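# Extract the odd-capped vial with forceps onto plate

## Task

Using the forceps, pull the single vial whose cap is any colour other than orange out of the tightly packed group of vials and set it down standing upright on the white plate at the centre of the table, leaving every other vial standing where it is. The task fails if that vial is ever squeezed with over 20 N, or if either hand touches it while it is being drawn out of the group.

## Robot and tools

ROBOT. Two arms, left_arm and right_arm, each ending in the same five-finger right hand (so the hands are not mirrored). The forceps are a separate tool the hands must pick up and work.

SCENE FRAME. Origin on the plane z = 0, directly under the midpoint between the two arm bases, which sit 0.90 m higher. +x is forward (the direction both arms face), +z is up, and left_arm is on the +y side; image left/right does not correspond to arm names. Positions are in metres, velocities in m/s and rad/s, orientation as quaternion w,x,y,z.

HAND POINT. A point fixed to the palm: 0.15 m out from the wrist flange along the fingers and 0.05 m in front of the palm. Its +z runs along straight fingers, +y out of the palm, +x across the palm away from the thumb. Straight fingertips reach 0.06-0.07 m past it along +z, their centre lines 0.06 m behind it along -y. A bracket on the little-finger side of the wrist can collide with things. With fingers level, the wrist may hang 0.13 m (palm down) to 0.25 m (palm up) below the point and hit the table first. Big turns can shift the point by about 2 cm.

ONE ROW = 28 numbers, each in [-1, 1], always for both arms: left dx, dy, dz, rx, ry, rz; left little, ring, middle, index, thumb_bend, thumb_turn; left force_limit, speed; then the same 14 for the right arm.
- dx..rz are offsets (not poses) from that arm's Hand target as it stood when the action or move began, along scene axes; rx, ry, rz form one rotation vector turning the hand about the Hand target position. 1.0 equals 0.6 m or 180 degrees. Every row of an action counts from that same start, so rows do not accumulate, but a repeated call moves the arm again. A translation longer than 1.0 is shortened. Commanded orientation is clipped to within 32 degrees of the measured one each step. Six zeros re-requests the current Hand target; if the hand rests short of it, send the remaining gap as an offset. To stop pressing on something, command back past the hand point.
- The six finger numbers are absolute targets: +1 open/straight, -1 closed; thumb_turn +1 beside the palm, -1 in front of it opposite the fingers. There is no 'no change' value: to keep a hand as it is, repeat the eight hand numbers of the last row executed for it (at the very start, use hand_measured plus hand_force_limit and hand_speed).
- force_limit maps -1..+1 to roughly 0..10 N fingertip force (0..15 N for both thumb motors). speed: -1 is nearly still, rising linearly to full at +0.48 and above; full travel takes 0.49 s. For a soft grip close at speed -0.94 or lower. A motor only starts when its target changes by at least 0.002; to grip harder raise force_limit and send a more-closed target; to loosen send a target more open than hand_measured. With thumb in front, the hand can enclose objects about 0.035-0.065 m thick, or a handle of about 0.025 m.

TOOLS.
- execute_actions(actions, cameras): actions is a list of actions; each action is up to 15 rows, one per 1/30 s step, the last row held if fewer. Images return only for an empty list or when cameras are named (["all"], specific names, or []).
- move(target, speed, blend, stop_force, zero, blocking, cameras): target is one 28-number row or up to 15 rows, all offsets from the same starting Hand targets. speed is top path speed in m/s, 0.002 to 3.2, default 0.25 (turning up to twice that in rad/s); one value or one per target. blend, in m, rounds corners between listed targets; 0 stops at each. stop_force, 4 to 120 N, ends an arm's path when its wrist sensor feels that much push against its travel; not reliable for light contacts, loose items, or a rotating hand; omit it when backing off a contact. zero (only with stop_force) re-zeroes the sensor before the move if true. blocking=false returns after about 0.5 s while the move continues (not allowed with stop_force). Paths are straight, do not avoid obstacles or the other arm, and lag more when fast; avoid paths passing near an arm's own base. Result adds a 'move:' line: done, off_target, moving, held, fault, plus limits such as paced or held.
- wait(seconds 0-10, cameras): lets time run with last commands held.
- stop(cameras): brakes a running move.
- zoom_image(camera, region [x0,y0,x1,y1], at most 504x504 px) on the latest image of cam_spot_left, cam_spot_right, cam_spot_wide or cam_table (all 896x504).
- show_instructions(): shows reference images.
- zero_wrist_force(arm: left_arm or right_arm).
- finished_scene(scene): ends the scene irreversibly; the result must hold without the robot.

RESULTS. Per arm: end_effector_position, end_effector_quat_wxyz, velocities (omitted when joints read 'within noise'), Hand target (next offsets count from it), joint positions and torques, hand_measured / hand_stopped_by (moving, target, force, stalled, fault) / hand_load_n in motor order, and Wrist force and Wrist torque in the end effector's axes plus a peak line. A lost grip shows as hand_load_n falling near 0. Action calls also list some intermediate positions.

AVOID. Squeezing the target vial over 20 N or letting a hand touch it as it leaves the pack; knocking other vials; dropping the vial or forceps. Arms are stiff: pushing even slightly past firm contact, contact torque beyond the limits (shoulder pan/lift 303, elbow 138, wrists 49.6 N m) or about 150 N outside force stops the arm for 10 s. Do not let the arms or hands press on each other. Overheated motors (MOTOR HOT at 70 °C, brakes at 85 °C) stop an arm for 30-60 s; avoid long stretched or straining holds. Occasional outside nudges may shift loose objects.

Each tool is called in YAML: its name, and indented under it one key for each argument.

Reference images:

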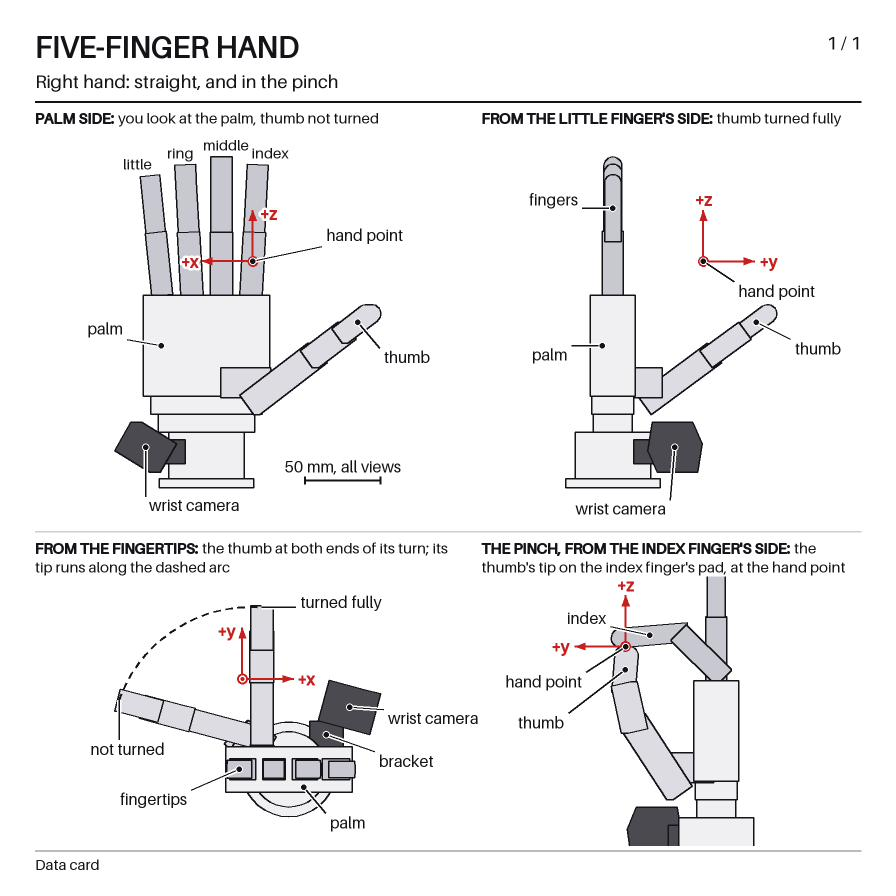

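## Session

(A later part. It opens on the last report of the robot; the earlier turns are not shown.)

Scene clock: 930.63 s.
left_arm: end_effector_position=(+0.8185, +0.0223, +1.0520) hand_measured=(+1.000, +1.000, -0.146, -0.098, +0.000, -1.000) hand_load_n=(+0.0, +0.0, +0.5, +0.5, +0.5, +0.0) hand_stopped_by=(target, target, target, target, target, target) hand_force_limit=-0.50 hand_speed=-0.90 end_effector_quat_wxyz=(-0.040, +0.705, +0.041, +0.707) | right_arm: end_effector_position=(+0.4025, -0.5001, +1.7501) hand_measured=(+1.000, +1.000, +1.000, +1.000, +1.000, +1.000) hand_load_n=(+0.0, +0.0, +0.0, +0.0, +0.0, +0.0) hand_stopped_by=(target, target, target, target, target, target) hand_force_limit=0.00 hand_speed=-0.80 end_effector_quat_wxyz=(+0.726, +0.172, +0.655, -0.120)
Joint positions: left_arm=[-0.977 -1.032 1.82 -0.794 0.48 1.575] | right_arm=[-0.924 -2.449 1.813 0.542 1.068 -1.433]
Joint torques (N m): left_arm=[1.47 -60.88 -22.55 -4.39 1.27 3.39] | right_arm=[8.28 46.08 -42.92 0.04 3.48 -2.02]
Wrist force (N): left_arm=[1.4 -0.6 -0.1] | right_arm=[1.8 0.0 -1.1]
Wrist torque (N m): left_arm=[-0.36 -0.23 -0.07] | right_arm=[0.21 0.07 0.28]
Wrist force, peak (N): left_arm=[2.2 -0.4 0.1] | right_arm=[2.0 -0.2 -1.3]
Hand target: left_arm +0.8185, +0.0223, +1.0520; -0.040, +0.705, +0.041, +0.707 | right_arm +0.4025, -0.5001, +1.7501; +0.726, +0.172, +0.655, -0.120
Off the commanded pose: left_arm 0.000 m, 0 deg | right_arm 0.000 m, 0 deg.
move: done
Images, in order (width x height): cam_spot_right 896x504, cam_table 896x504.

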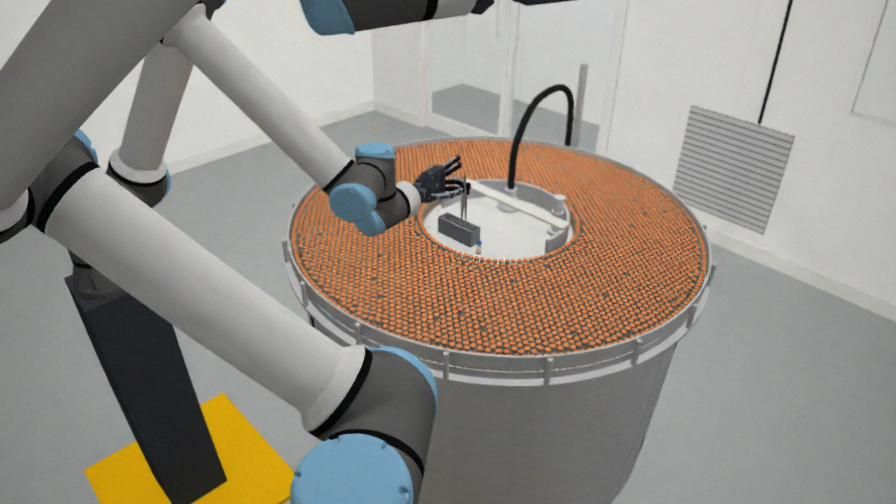

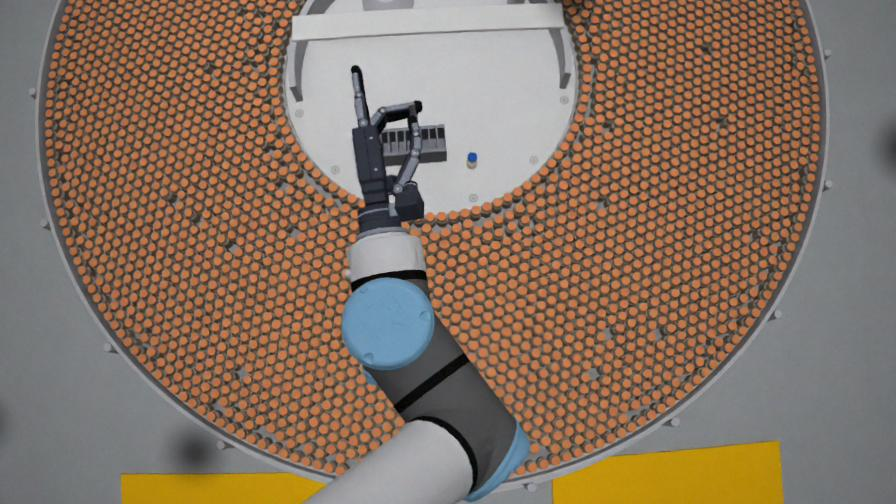

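move:
  target: [0,0,-0.0875,0,0,0,1,1,-0.146,-0.098,0,-1,-0.5,-0.9,0,0,0,0,0,0,1,1,1,1,1,1,0,-0.8]
  speed: 0.025
  stop_force: 4
  cameras: ["cam_table","cam_spot_right"]

zoom_image:
  camera: "cam_table"
  region: [390, 90, 450, 170]

zoom_image:
  camera: "cam_spot_right"
  region: [435, 185, 490, 250]

Scene clock: 936.50 s.
left_arm: end_effector_position=(+0.8185, +0.0223, +1.0417) hand_measured=(+1.000, +1.000, -0.146, -0.098, +0.000, -1.000) hand_load_n=(+0.0, +0.0, +1.5, +0.5, +0.5, -2.0) hand_stopped_by=(target, target, target, target, target, target) hand_force_limit=-0.50 hand_speed=-0.90 end_effector_quat_wxyz=(-0.040, +0.705, +0.041, +0.707) | right_arm: end_effector_position=(+0.4025, -0.5001, +1.7501) hand_measured=(+1.000, +1.000, +1.000, +1.000, +1.000, +1.000) hand_load_n=(+0.0, +0.0, +0.0, +0.0, +0.0, +0.0) hand_stopped_by=(target, target, target, target, target, target) hand_force_limit=0.00 hand_speed=-0.80 end_effector_quat_wxyz=(+0.726, +0.172, +0.655, -0.120)
Joint positions: left_arm=[-0.977 -1.02 1.823 -0.81 0.48 1.575] | right_arm=[-0.924 -2.449 1.813 0.542 1.068 -1.433]
Joint torques (N m): left_arm=[8.53 -87.86 -33.58 3.9 0.92 2.02] | right_arm=[9.24 44.34 -42.19 0.19 3.21 -2.03]
Wrist force (N): left_arm=[3.6 -0.7 -0.2] | right_arm=[1.4 0.0 -0.7]
Wrist torque (N m): left_arm=[-0.33 -0.19 -0.08] | right_arm=[0.21 0.13 0.26]
Wrist force, peak (N): left_arm=[9.3 -0.8 0.7] | right_arm=[2.0 -0.3 -1.4]
Hand target: left_arm +0.8185, +0.0223, +1.0417; -0.040, +0.705, +0.041, +0.707 (not the last commanded pose) | right_arm +0.4025, -0.5001, +1.7501; +0.726, +0.172, +0.655, -0.120
Off the commanded pose: left_arm 0.042 m, 0 deg | right_arm 0.000 m, 0 deg.
move: contact (left_arm)
Images, in order (width x height): cam_spot_right 896x504, cam_table 896x504.

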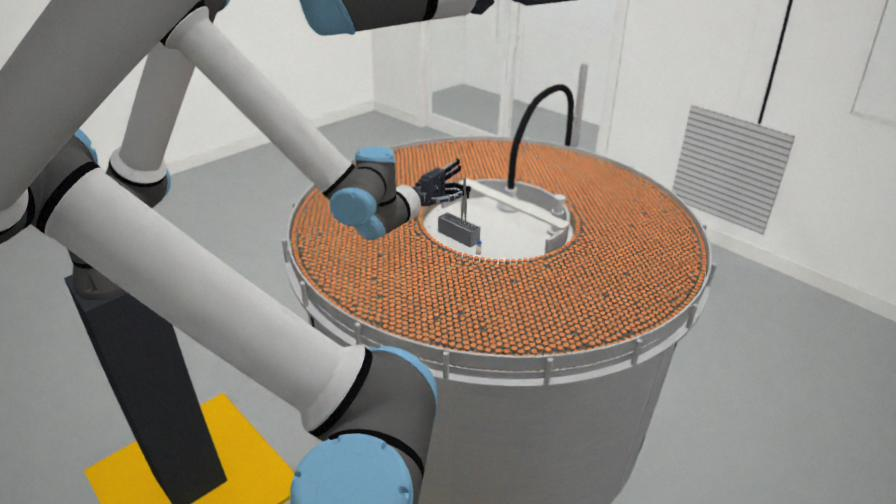

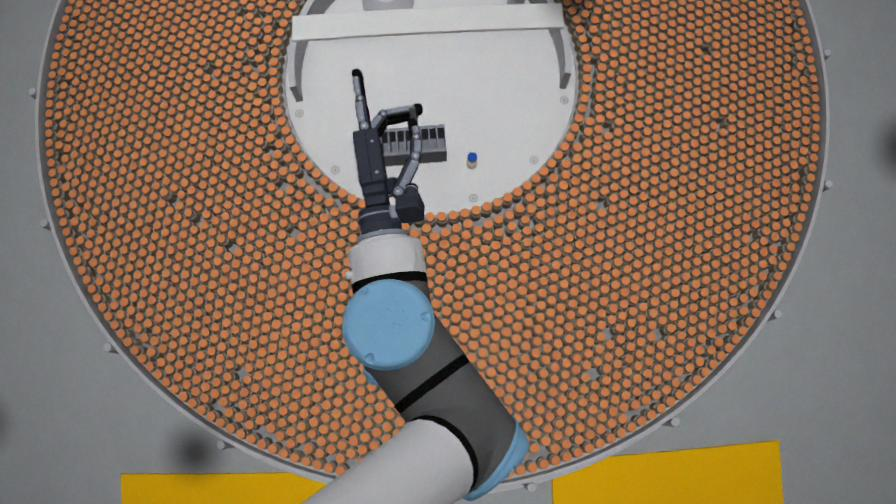

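Scaled by 6.300.

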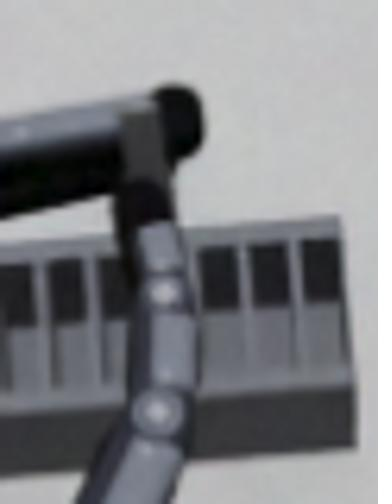

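Scaled by 7.754.

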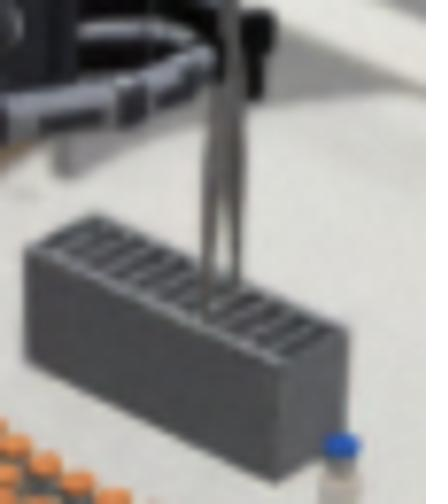

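move:
  target:
    - [0,0,0.0117,0,0,0,1,1,-0.146,-0.098,0,-1,-0.5,-0.9,0,0,0,0,0,0,1,1,1,1,1,1,0,-0.8]
    - [0.0083,0.001,0.0117,0,0,0,1,1,-0.146,-0.098,0,-1,-0.5,-0.9,0,0,0,0,0,0,1,1,1,1,1,1,0,-0.8]
  speed: 0.05
  cameras: ["cam_spot_right","cam_table"]

zoom_image:
  camera: "cam_spot_right"
  region: [435, 185, 490, 250]

zoom_image:
  camera: "cam_table"
  region: [400, 90, 440, 160]

Scene clock: 948.73 s.
left_arm: end_effector_position=(+0.8233, +0.0229, +1.0488) hand_measured=(+1.000, +1.000, -0.146, -0.098, +0.000, -1.000) hand_load_n=(+0.0, +0.0, +0.5, +0.5, +0.5, +0.0) hand_stopped_by=(target, target, target, target, target, target) hand_force_limit=-0.50 hand_speed=-0.90 end_effector_quat_wxyz=(-0.040, +0.705, +0.041, +0.707) | right_arm: end_effector_position=(+0.4025, -0.5001, +1.7501) hand_measured=(+1.000, +1.000, +1.000, +1.000, +1.000, +1.000) hand_load_n=(+0.0, +0.0, +0.0, +0.0, +0.0, +0.0) hand_stopped_by=(target, target, target, target, target, target) hand_force_limit=0.00 hand_speed=-0.80 end_effector_quat_wxyz=(+0.726, +0.172, +0.655, -0.120)
Joint positions: left_arm=[-0.971 -1.025 1.814 -0.796 0.486 1.575] | right_arm=[-0.924 -2.449 1.813 0.542 1.068 -1.433]
Joint torques (N m): left_arm=[12.28 -63.41 -33.13 2.65 2.03 -1.95] | right_arm=[8.24 45.85 -42.93 -0.32 3.4 -1.93]
Wrist force (N): left_arm=[1.6 -0.6 0.0] | right_arm=[1.6 0.2 -0.9]
Wrist torque (N m): left_arm=[-0.37 -0.26 -0.07] | right_arm=[0.24 0.10 0.28]
Wrist force, peak (N): left_arm=[4.3 -0.4 0.2] | right_arm=[2.1 0.2 -1.1]
Hand target: left_arm +0.8235, +0.0229, +1.0487; -0.040, +0.705, +0.041, +0.707 | right_arm +0.4025, -0.5001, +1.7501; +0.726, +0.172, +0.655, -0.120
Off the commanded pose: left_arm 0.000 m, 0 deg | right_arm 0.000 m, 0 deg.
move: done
Images, in order (width x height): cam_spot_right 896x504, cam_table 896x504.

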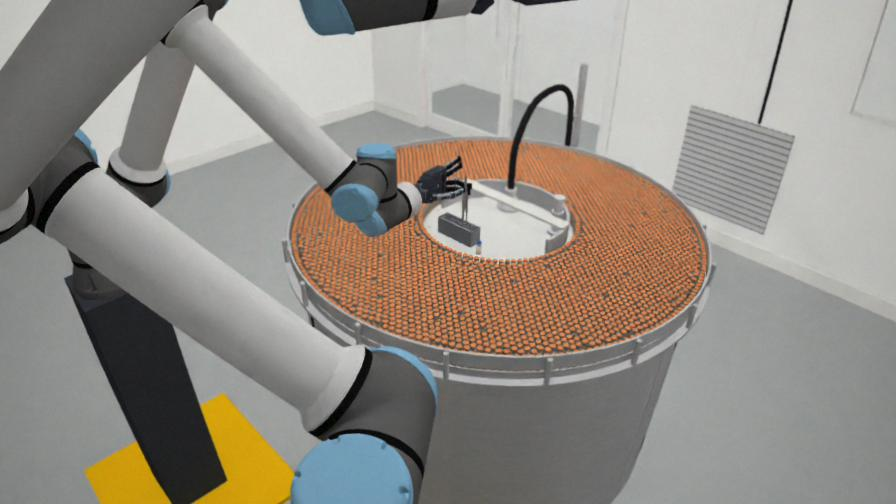

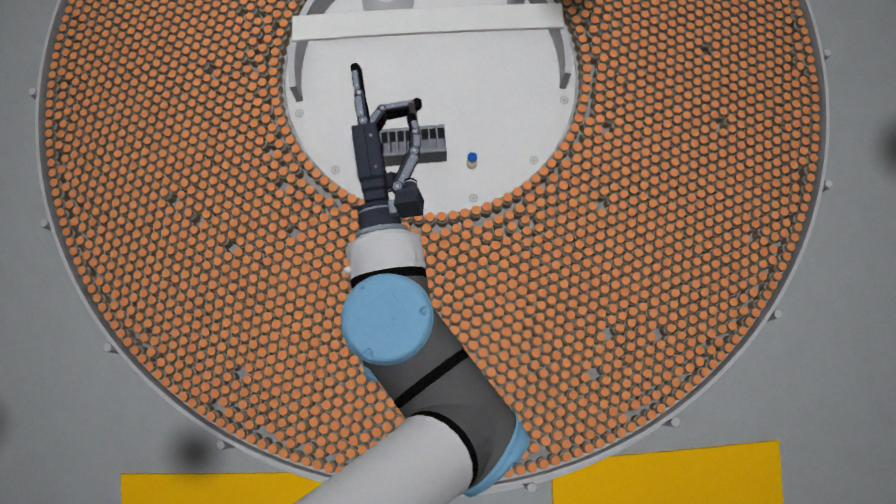

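Scaled by 7.754.

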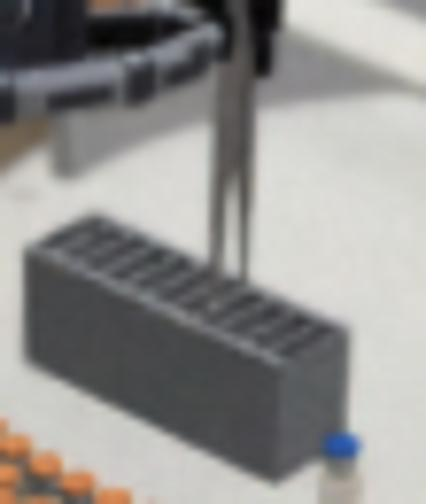

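Scaled by 7.200.

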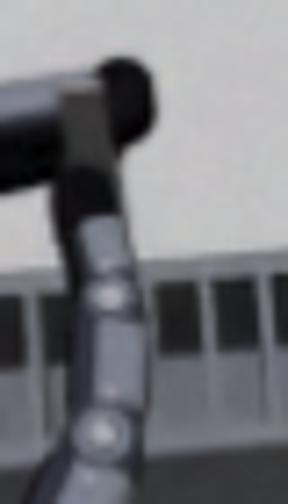

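move:
  target: [0,0,-0.082,0,0,0,1,1,-0.146,-0.098,0,-1,-0.5,-0.9,0,0,0,0,0,0,1,1,1,1,1,1,0,-0.8]
  speed: 0.025
  stop_force: 4
  cameras: ["cam_spot_right","cam_table"]

zoom_image:
  camera: "cam_spot_right"
  region: [435, 185, 490, 250]

zoom_image:
  camera: "cam_table"
  region: [400, 90, 440, 160]

Scene clock: 955.07 s.
left_arm: end_effector_position=(+0.8235, +0.0229, +0.9995) hand_measured=(+1.000, +1.000, -0.146, -0.098, +0.000, -1.000) hand_load_n=(+0.0, +0.0, +1.0, +0.0, +0.5, +0.0) hand_stopped_by=(target, target, target, target, target, target) hand_force_limit=-0.50 hand_speed=-0.90 end_effector_quat_wxyz=(-0.040, +0.705, +0.041, +0.707) | right_arm: end_effector_position=(+0.4025, -0.5001, +1.7501) hand_measured=(+1.000, +1.000, +1.000, +1.000, +1.000, +1.000) hand_load_n=(+0.0, +0.0, +0.0, +0.0, +0.0, +0.0) hand_stopped_by=(target, target, target, target, target, target) hand_force_limit=0.00 hand_speed=-0.80 end_effector_quat_wxyz=(+0.726, +0.172, +0.655, -0.120)
Joint positions: left_arm=[-0.971 -0.963 1.827 -0.87 0.486 1.575] | right_arm=[-0.924 -2.449 1.813 0.542 1.068 -1.433]
Joint torques (N m): left_arm=[5.86 -61.64 -20.62 -4.39 1.57 2.56] | right_arm=[9.74 43.82 -41.56 -0.66 3.42 -1.47]
Wrist force (N): left_arm=[1.5 -0.5 -0.2] | right_arm=[1.3 0.0 -0.9]
Wrist torque (N m): left_arm=[-0.37 -0.22 -0.05] | right_arm=[0.21 0.14 0.26]
Wrist force, peak (N): left_arm=[1.8 -1.0 -0.6] | right_arm=[2.3 -0.1 -1.0]
Hand target: left_arm +0.8235, +0.0229, +0.9995; -0.040, +0.705, +0.041, +0.707 | right_arm +0.4025, -0.5001, +1.7501; +0.726, +0.172, +0.655, -0.120
Off the commanded pose: left_arm 0.000 m, 0 deg | right_arm 0.000 m, 0 deg.
move: done
Images, in order (width x height): cam_spot_right 896x504, cam_table 896x504.

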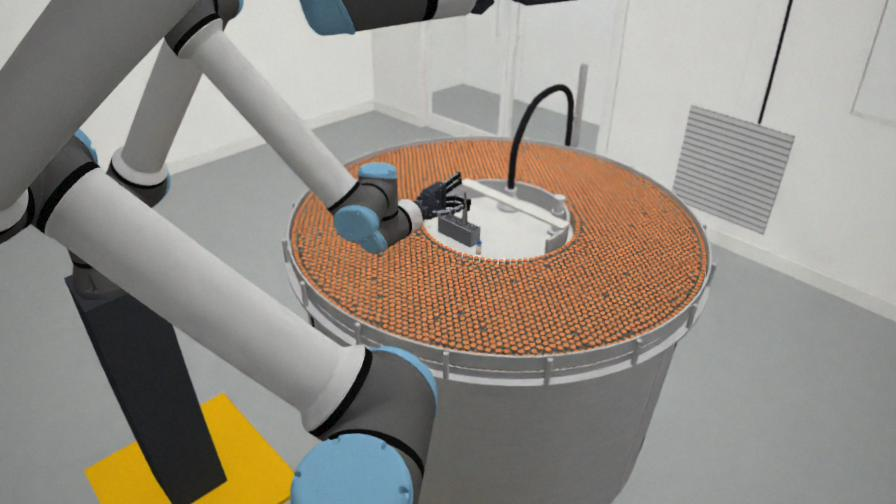

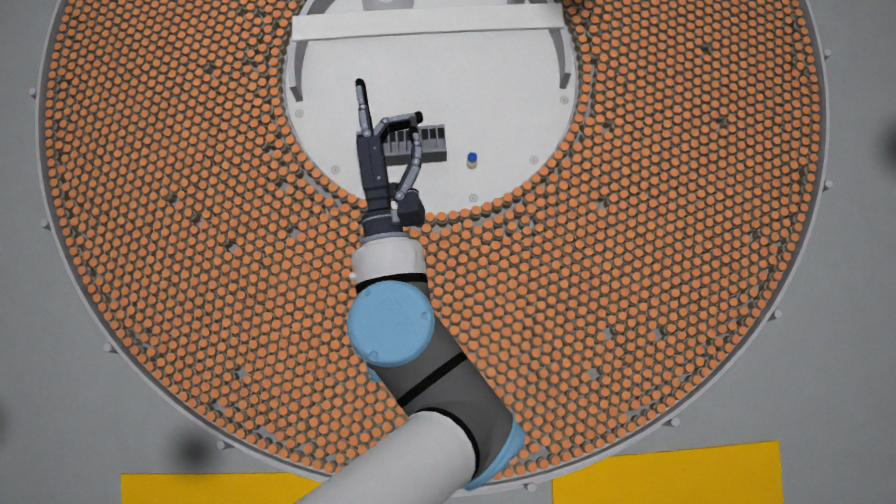

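Scaled by 7.754.

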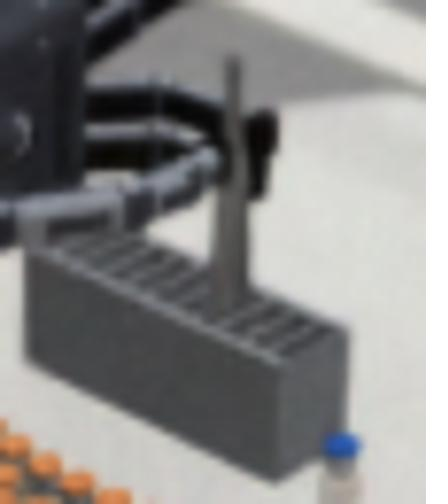

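Scaled by 7.200.

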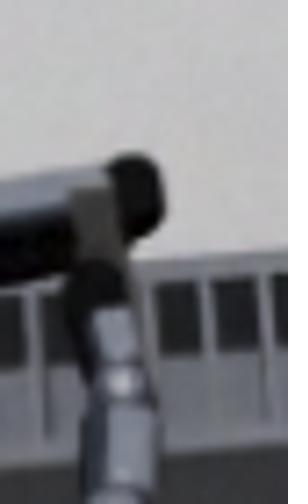

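move:
  target: [0,0,-0.0058,0,0,0,1,1,-0.146,-0.098,0,-1,-0.5,-0.9,0,0,0,0,0,0,1,1,1,1,1,1,0,-0.8]
  speed: 0.01
  stop_force: 4

move:
  target:
    - [0,0,0,0,0,0,1,1,0.1,0.1,0,-1,-0.5,-0.8,0,0,0,0,0,0,1,1,1,1,1,1,0,-0.8]
    - [0,0,0,0,0,0,1,1,1,1,0.3,-1,-0.5,-0.5,0,0,0,0,0,0,1,1,1,1,1,1,0,-0.8]
  speed: 0.05
  cameras: ["cam_spot_right","cam_table"]

zoom_image:
  camera: "cam_spot_right"
  region: [435, 185, 490, 260]

zoom_image:
  camera: "cam_table"
  region: [380, 90, 490, 180]

Scene clock: 962.73 s.
left_arm: end_effector_position=(+0.8235, +0.0229, +0.9961) hand_measured=(+1.000, +1.000, -0.146, -0.098, +0.000, -1.000) hand_load_n=(+0.0, +0.0, +0.5, +0.5, +0.5, -0.5) hand_stopped_by=(target, target, target, target, target, target) hand_force_limit=-0.50 hand_speed=-0.90 end_effector_quat_wxyz=(-0.040, +0.705, +0.041, +0.707) | right_arm: end_effector_position=(+0.4025, -0.5001, +1.7501) hand_measured=(+1.000, +1.000, +1.000, +1.000, +1.000, +1.000) hand_load_n=(+0.0, +0.0, +0.0, +0.0, +0.0, +0.0) hand_stopped_by=(target, target, target, target, target, target) hand_force_limit=0.00 hand_speed=-0.80 end_effector_quat_wxyz=(+0.726, +0.172, +0.655, -0.120)
Joint positions: left_arm=[-0.971 -0.959 1.828 -0.875 0.486 1.575] | right_arm=[-0.924 -2.449 1.813 0.542 1.068 -1.433]
Joint torques (N m): left_arm=[6.32 -61.54 -19.81 -4.07 2.27 1.15] | right_arm=[10.28 43.01 -41.05 0.02 3.68 -1.84]
Wrist force (N): left_arm=[3.6 -1.1 -0.5] | right_arm=[1.5 -0.1 -0.7]
Wrist torque (N m): left_arm=[-0.42 -0.23 -0.03] | right_arm=[0.19 0.10 0.27]
Wrist force, peak (N): left_arm=[3.7 -1.0 -0.5] | right_arm=[2.5 0.1 -0.7]
Hand target: left_arm +0.8235, +0.0229, +0.9961; -0.040, +0.705, +0.041, +0.707 | right_arm +0.4025, -0.5001, +1.7501; +0.726, +0.172, +0.655, -0.120
Off the commanded pose: left_arm 0.000 m, 0 deg | right_arm 0.000 m, 0 deg.
move: done

Scene clock: 964.40 s.
left_arm: end_effector_position=(+0.8235, +0.0229, +0.9961) hand_measured=(+1.000, +1.000, +1.000, +1.000, +0.300, -1.000) hand_load_n=(+0.0, +0.0, +0.0, +0.0, +0.0, -1.0) hand_stopped_by=(target, target, target, target, target, target) hand_force_limit=-0.50 hand_speed=-0.50 end_effector_quat_wxyz=(-0.040, +0.705, +0.041, +0.707) | right_arm: end_effector_position=(+0.4025, -0.5001, +1.7501) hand_measured=(+1.000, +1.000, +1.000, +1.000, +1.000, +1.000) hand_load_n=(+0.0, +0.0, +0.0, +0.0, +0.0, +0.0) hand_stopped_by=(target, target, target, target, target, target) hand_force_limit=0.00 hand_speed=-0.80 end_effector_quat_wxyz=(+0.726, +0.172, +0.655, -0.120)
Joint positions: left_arm=[-0.971 -0.959 1.828 -0.875 0.486 1.575] | right_arm=[-0.924 -2.449 1.813 0.542 1.068 -1.433]
Joint torques (N m): left_arm=[6.87 -63.14 -21.29 -4.02 1.38 1.15] | right_arm=[9.37 41.43 -40.16 -0.56 3.11 -1.74]
Wrist force (N): left_arm=[3.0 -1.1 -0.3] | right_arm=[1.4 -0.2 -0.4]
Wrist torque (N m): left_arm=[-0.40 -0.24 -0.07] | right_arm=[0.16 0.12 0.25]
Wrist force, peak (N): left_arm=[3.8 -0.7 -0.7] | right_arm=[1.8 -0.2 -1.3]
Hand target: left_arm +0.8235, +0.0229, +0.9961; -0.040, +0.705, +0.041, +0.707 | right_arm +0.4025, -0.5001, +1.7501; +0.726, +0.172, +0.655, -0.120
Off the commanded pose: left_arm 0.000 m, 0 deg | right_arm 0.000 m, 0 deg.
move: done
Images, in order (width x height): cam_spot_right 896x504, cam_table 896x504.

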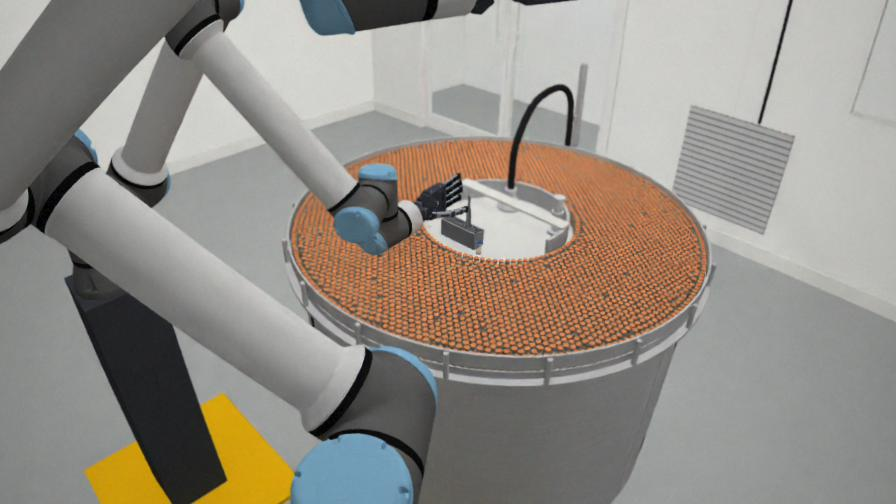

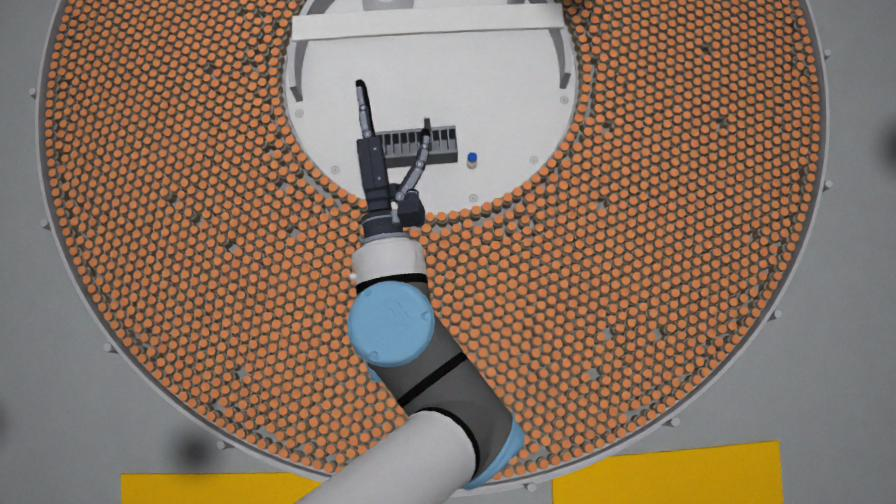

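Scaled by 6.720.

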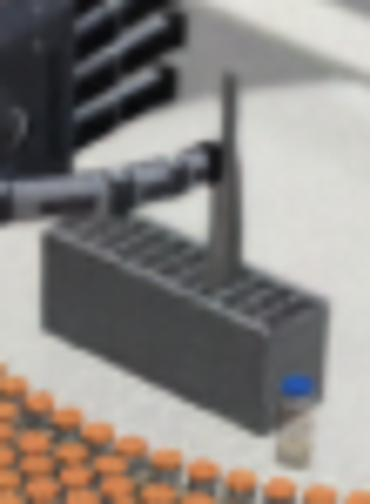

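Scaled by 4.582.

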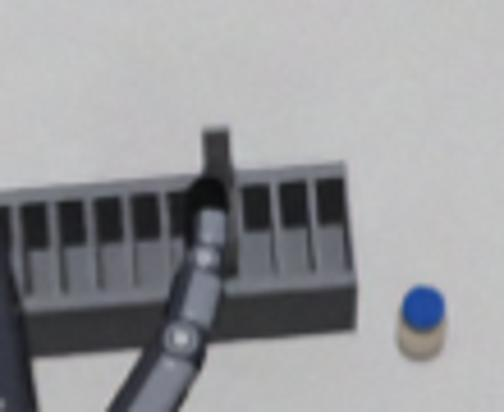

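move:
  target:
    - [-0.0015,0.0132,0,0,0,0,1,1,1,1,0.3,-1,-0.5,-0.5,0,0,0,0,0,0,1,1,1,1,1,1,0,-0.8]
    - [-0.1671,-0.0056,0,0,0,0,1,1,1,1,0.3,-1,-0.5,-0.5,0,0,0,0,0,0,1,1,1,1,1,1,0,-0.8]
    - [-0.2,0.02,0.2,0,0,0,1,1,1,1,0.3,-1,-0.5,-0.5,0,0,0,0,0,0,1,1,1,1,1,1,0,-0.8]
  speed: [0.05,0.1,0.2]
  blend: [0,0.02,0]
  cameras: ["all"]

zoom_image:
  camera: "cam_table"
  region: [340, 90, 490, 200]

zoom_image:
  camera: "cam_spot_right"
  region: [435, 185, 500, 260]

zoom_image:
  camera: "cam_table"
  region: [330, 260, 480, 400]

Scene clock: 975.87 s.
left_arm: end_effector_position=(+0.7035, +0.0349, +1.1160) hand_measured=(+1.000, +1.000, +1.000, +1.000, +0.300, -1.000) hand_load_n=(+0.0, +0.0, +0.0, +0.0, +0.0, +0.0) hand_stopped_by=(target, target, target, target, target, target) hand_force_limit=-0.50 hand_speed=-0.50 end_effector_quat_wxyz=(-0.040, +0.705, +0.041, +0.707) | right_arm: end_effector_position=(+0.4025, -0.5001, +1.7501) hand_measured=(+1.000, +1.000, +1.000, +1.000, +1.000, +1.000) hand_load_n=(+0.0, -0.5, +0.0, +0.0, +0.0, +0.0) hand_stopped_by=(target, target, target, target, target, target) hand_force_limit=0.00 hand_speed=-0.80 end_effector_quat_wxyz=(+0.726, +0.172, +0.655, -0.120)
Joint positions: left_arm=[-1.116 -1.225 1.979 -0.764 0.341 1.578] | right_arm=[-0.924 -2.449 1.813 0.542 1.068 -1.433]
Joint torques (N m): left_arm=[-11.53 -72.26 -35 3.86 -2.07 -3.98] | right_arm=[9.72 44.49 -41.41 -0.78 3.41 -1.83]
Wrist force (N): left_arm=[1.2 0.0 -0.3] | right_arm=[1.5 0.0 -1.1]
Wrist torque (N m): left_arm=[-0.24 -0.07 -0.02] | right_arm=[0.22 0.13 0.26]
Wrist force, peak (N): left_arm=[3.7 -1.0 -0.4] | right_arm=[2.0 -0.4 -1.4]
Hand target: left_arm +0.7035, +0.0349, +1.1161; -0.040, +0.705, +0.041, +0.707 | right_arm +0.4025, -0.5001, +1.7501; +0.726, +0.172, +0.655, -0.120
Off the commanded pose: left_arm 0.000 m, 0 deg | right_arm 0.000 m, 0 deg.
move: done

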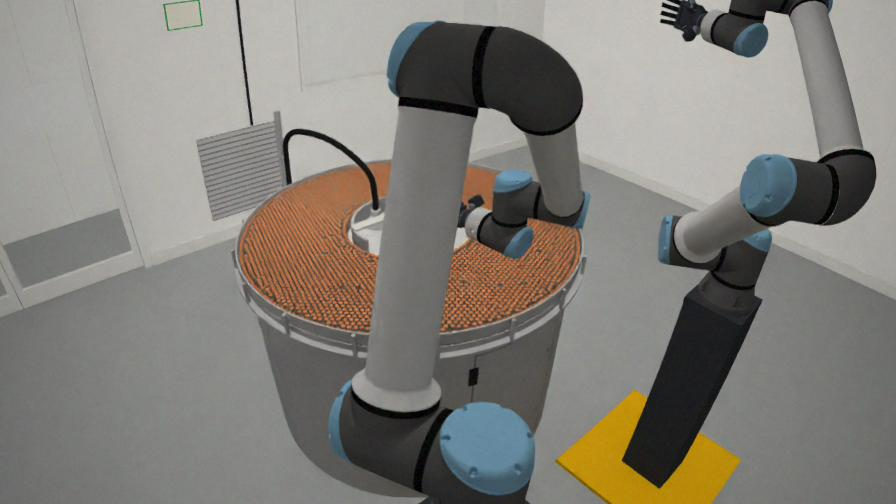

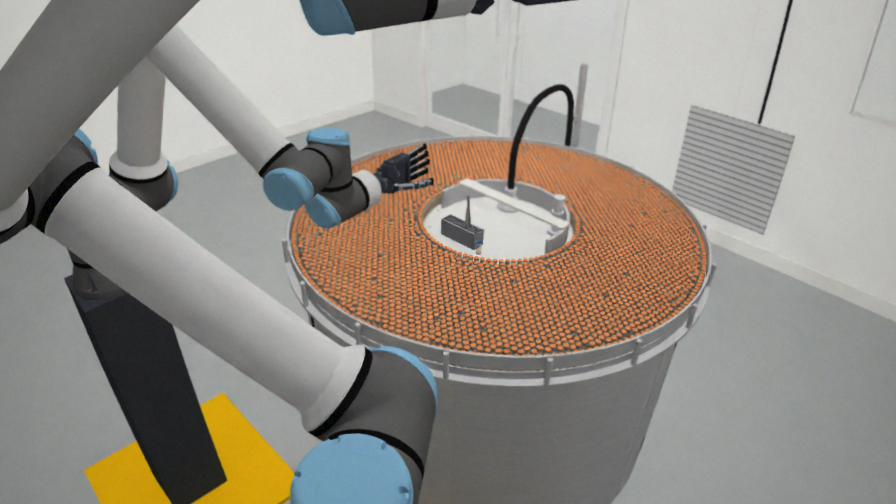

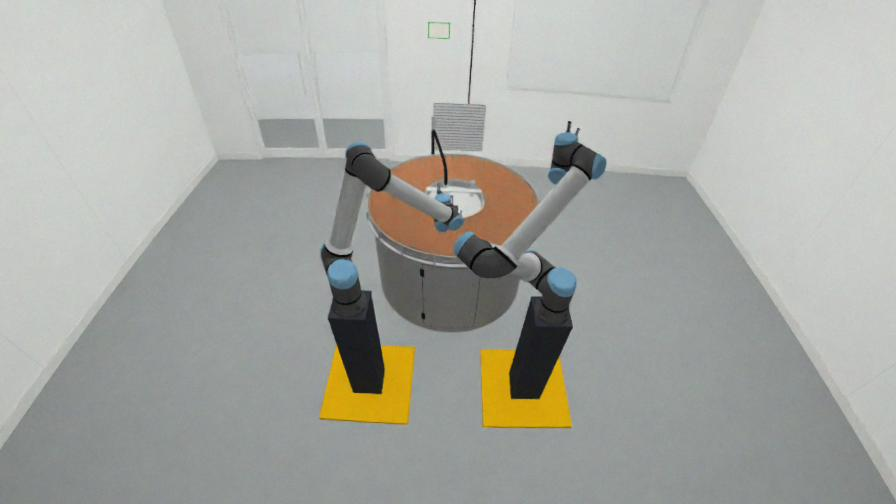

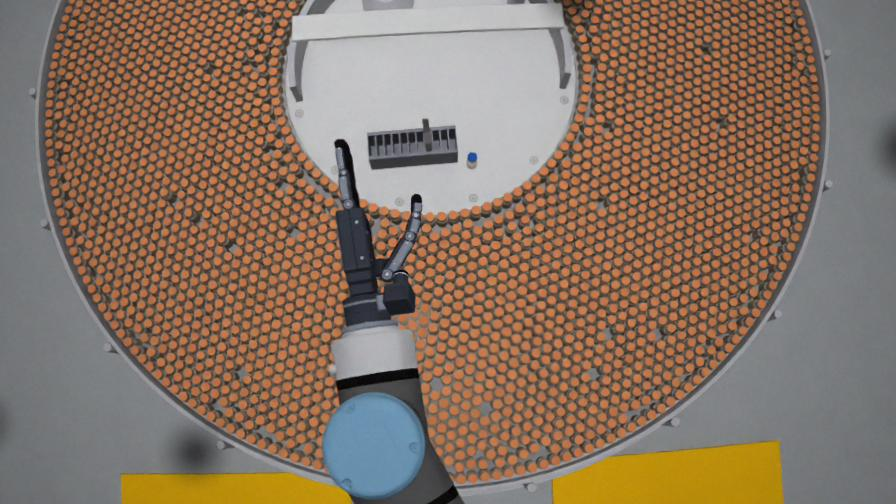

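Scaled by 3.360.

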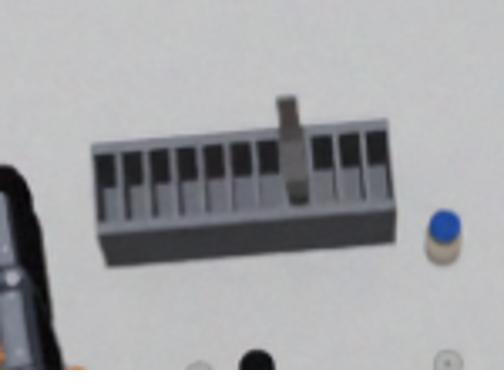

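Scaled by 6.720.

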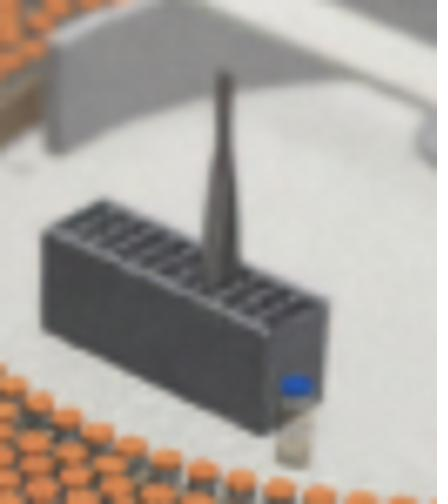

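Scaled by 3.360.

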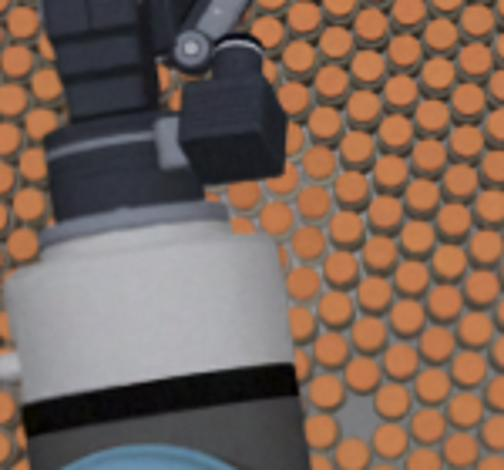

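finished_scene:
  scene: 1

The scene is finished: the task was done.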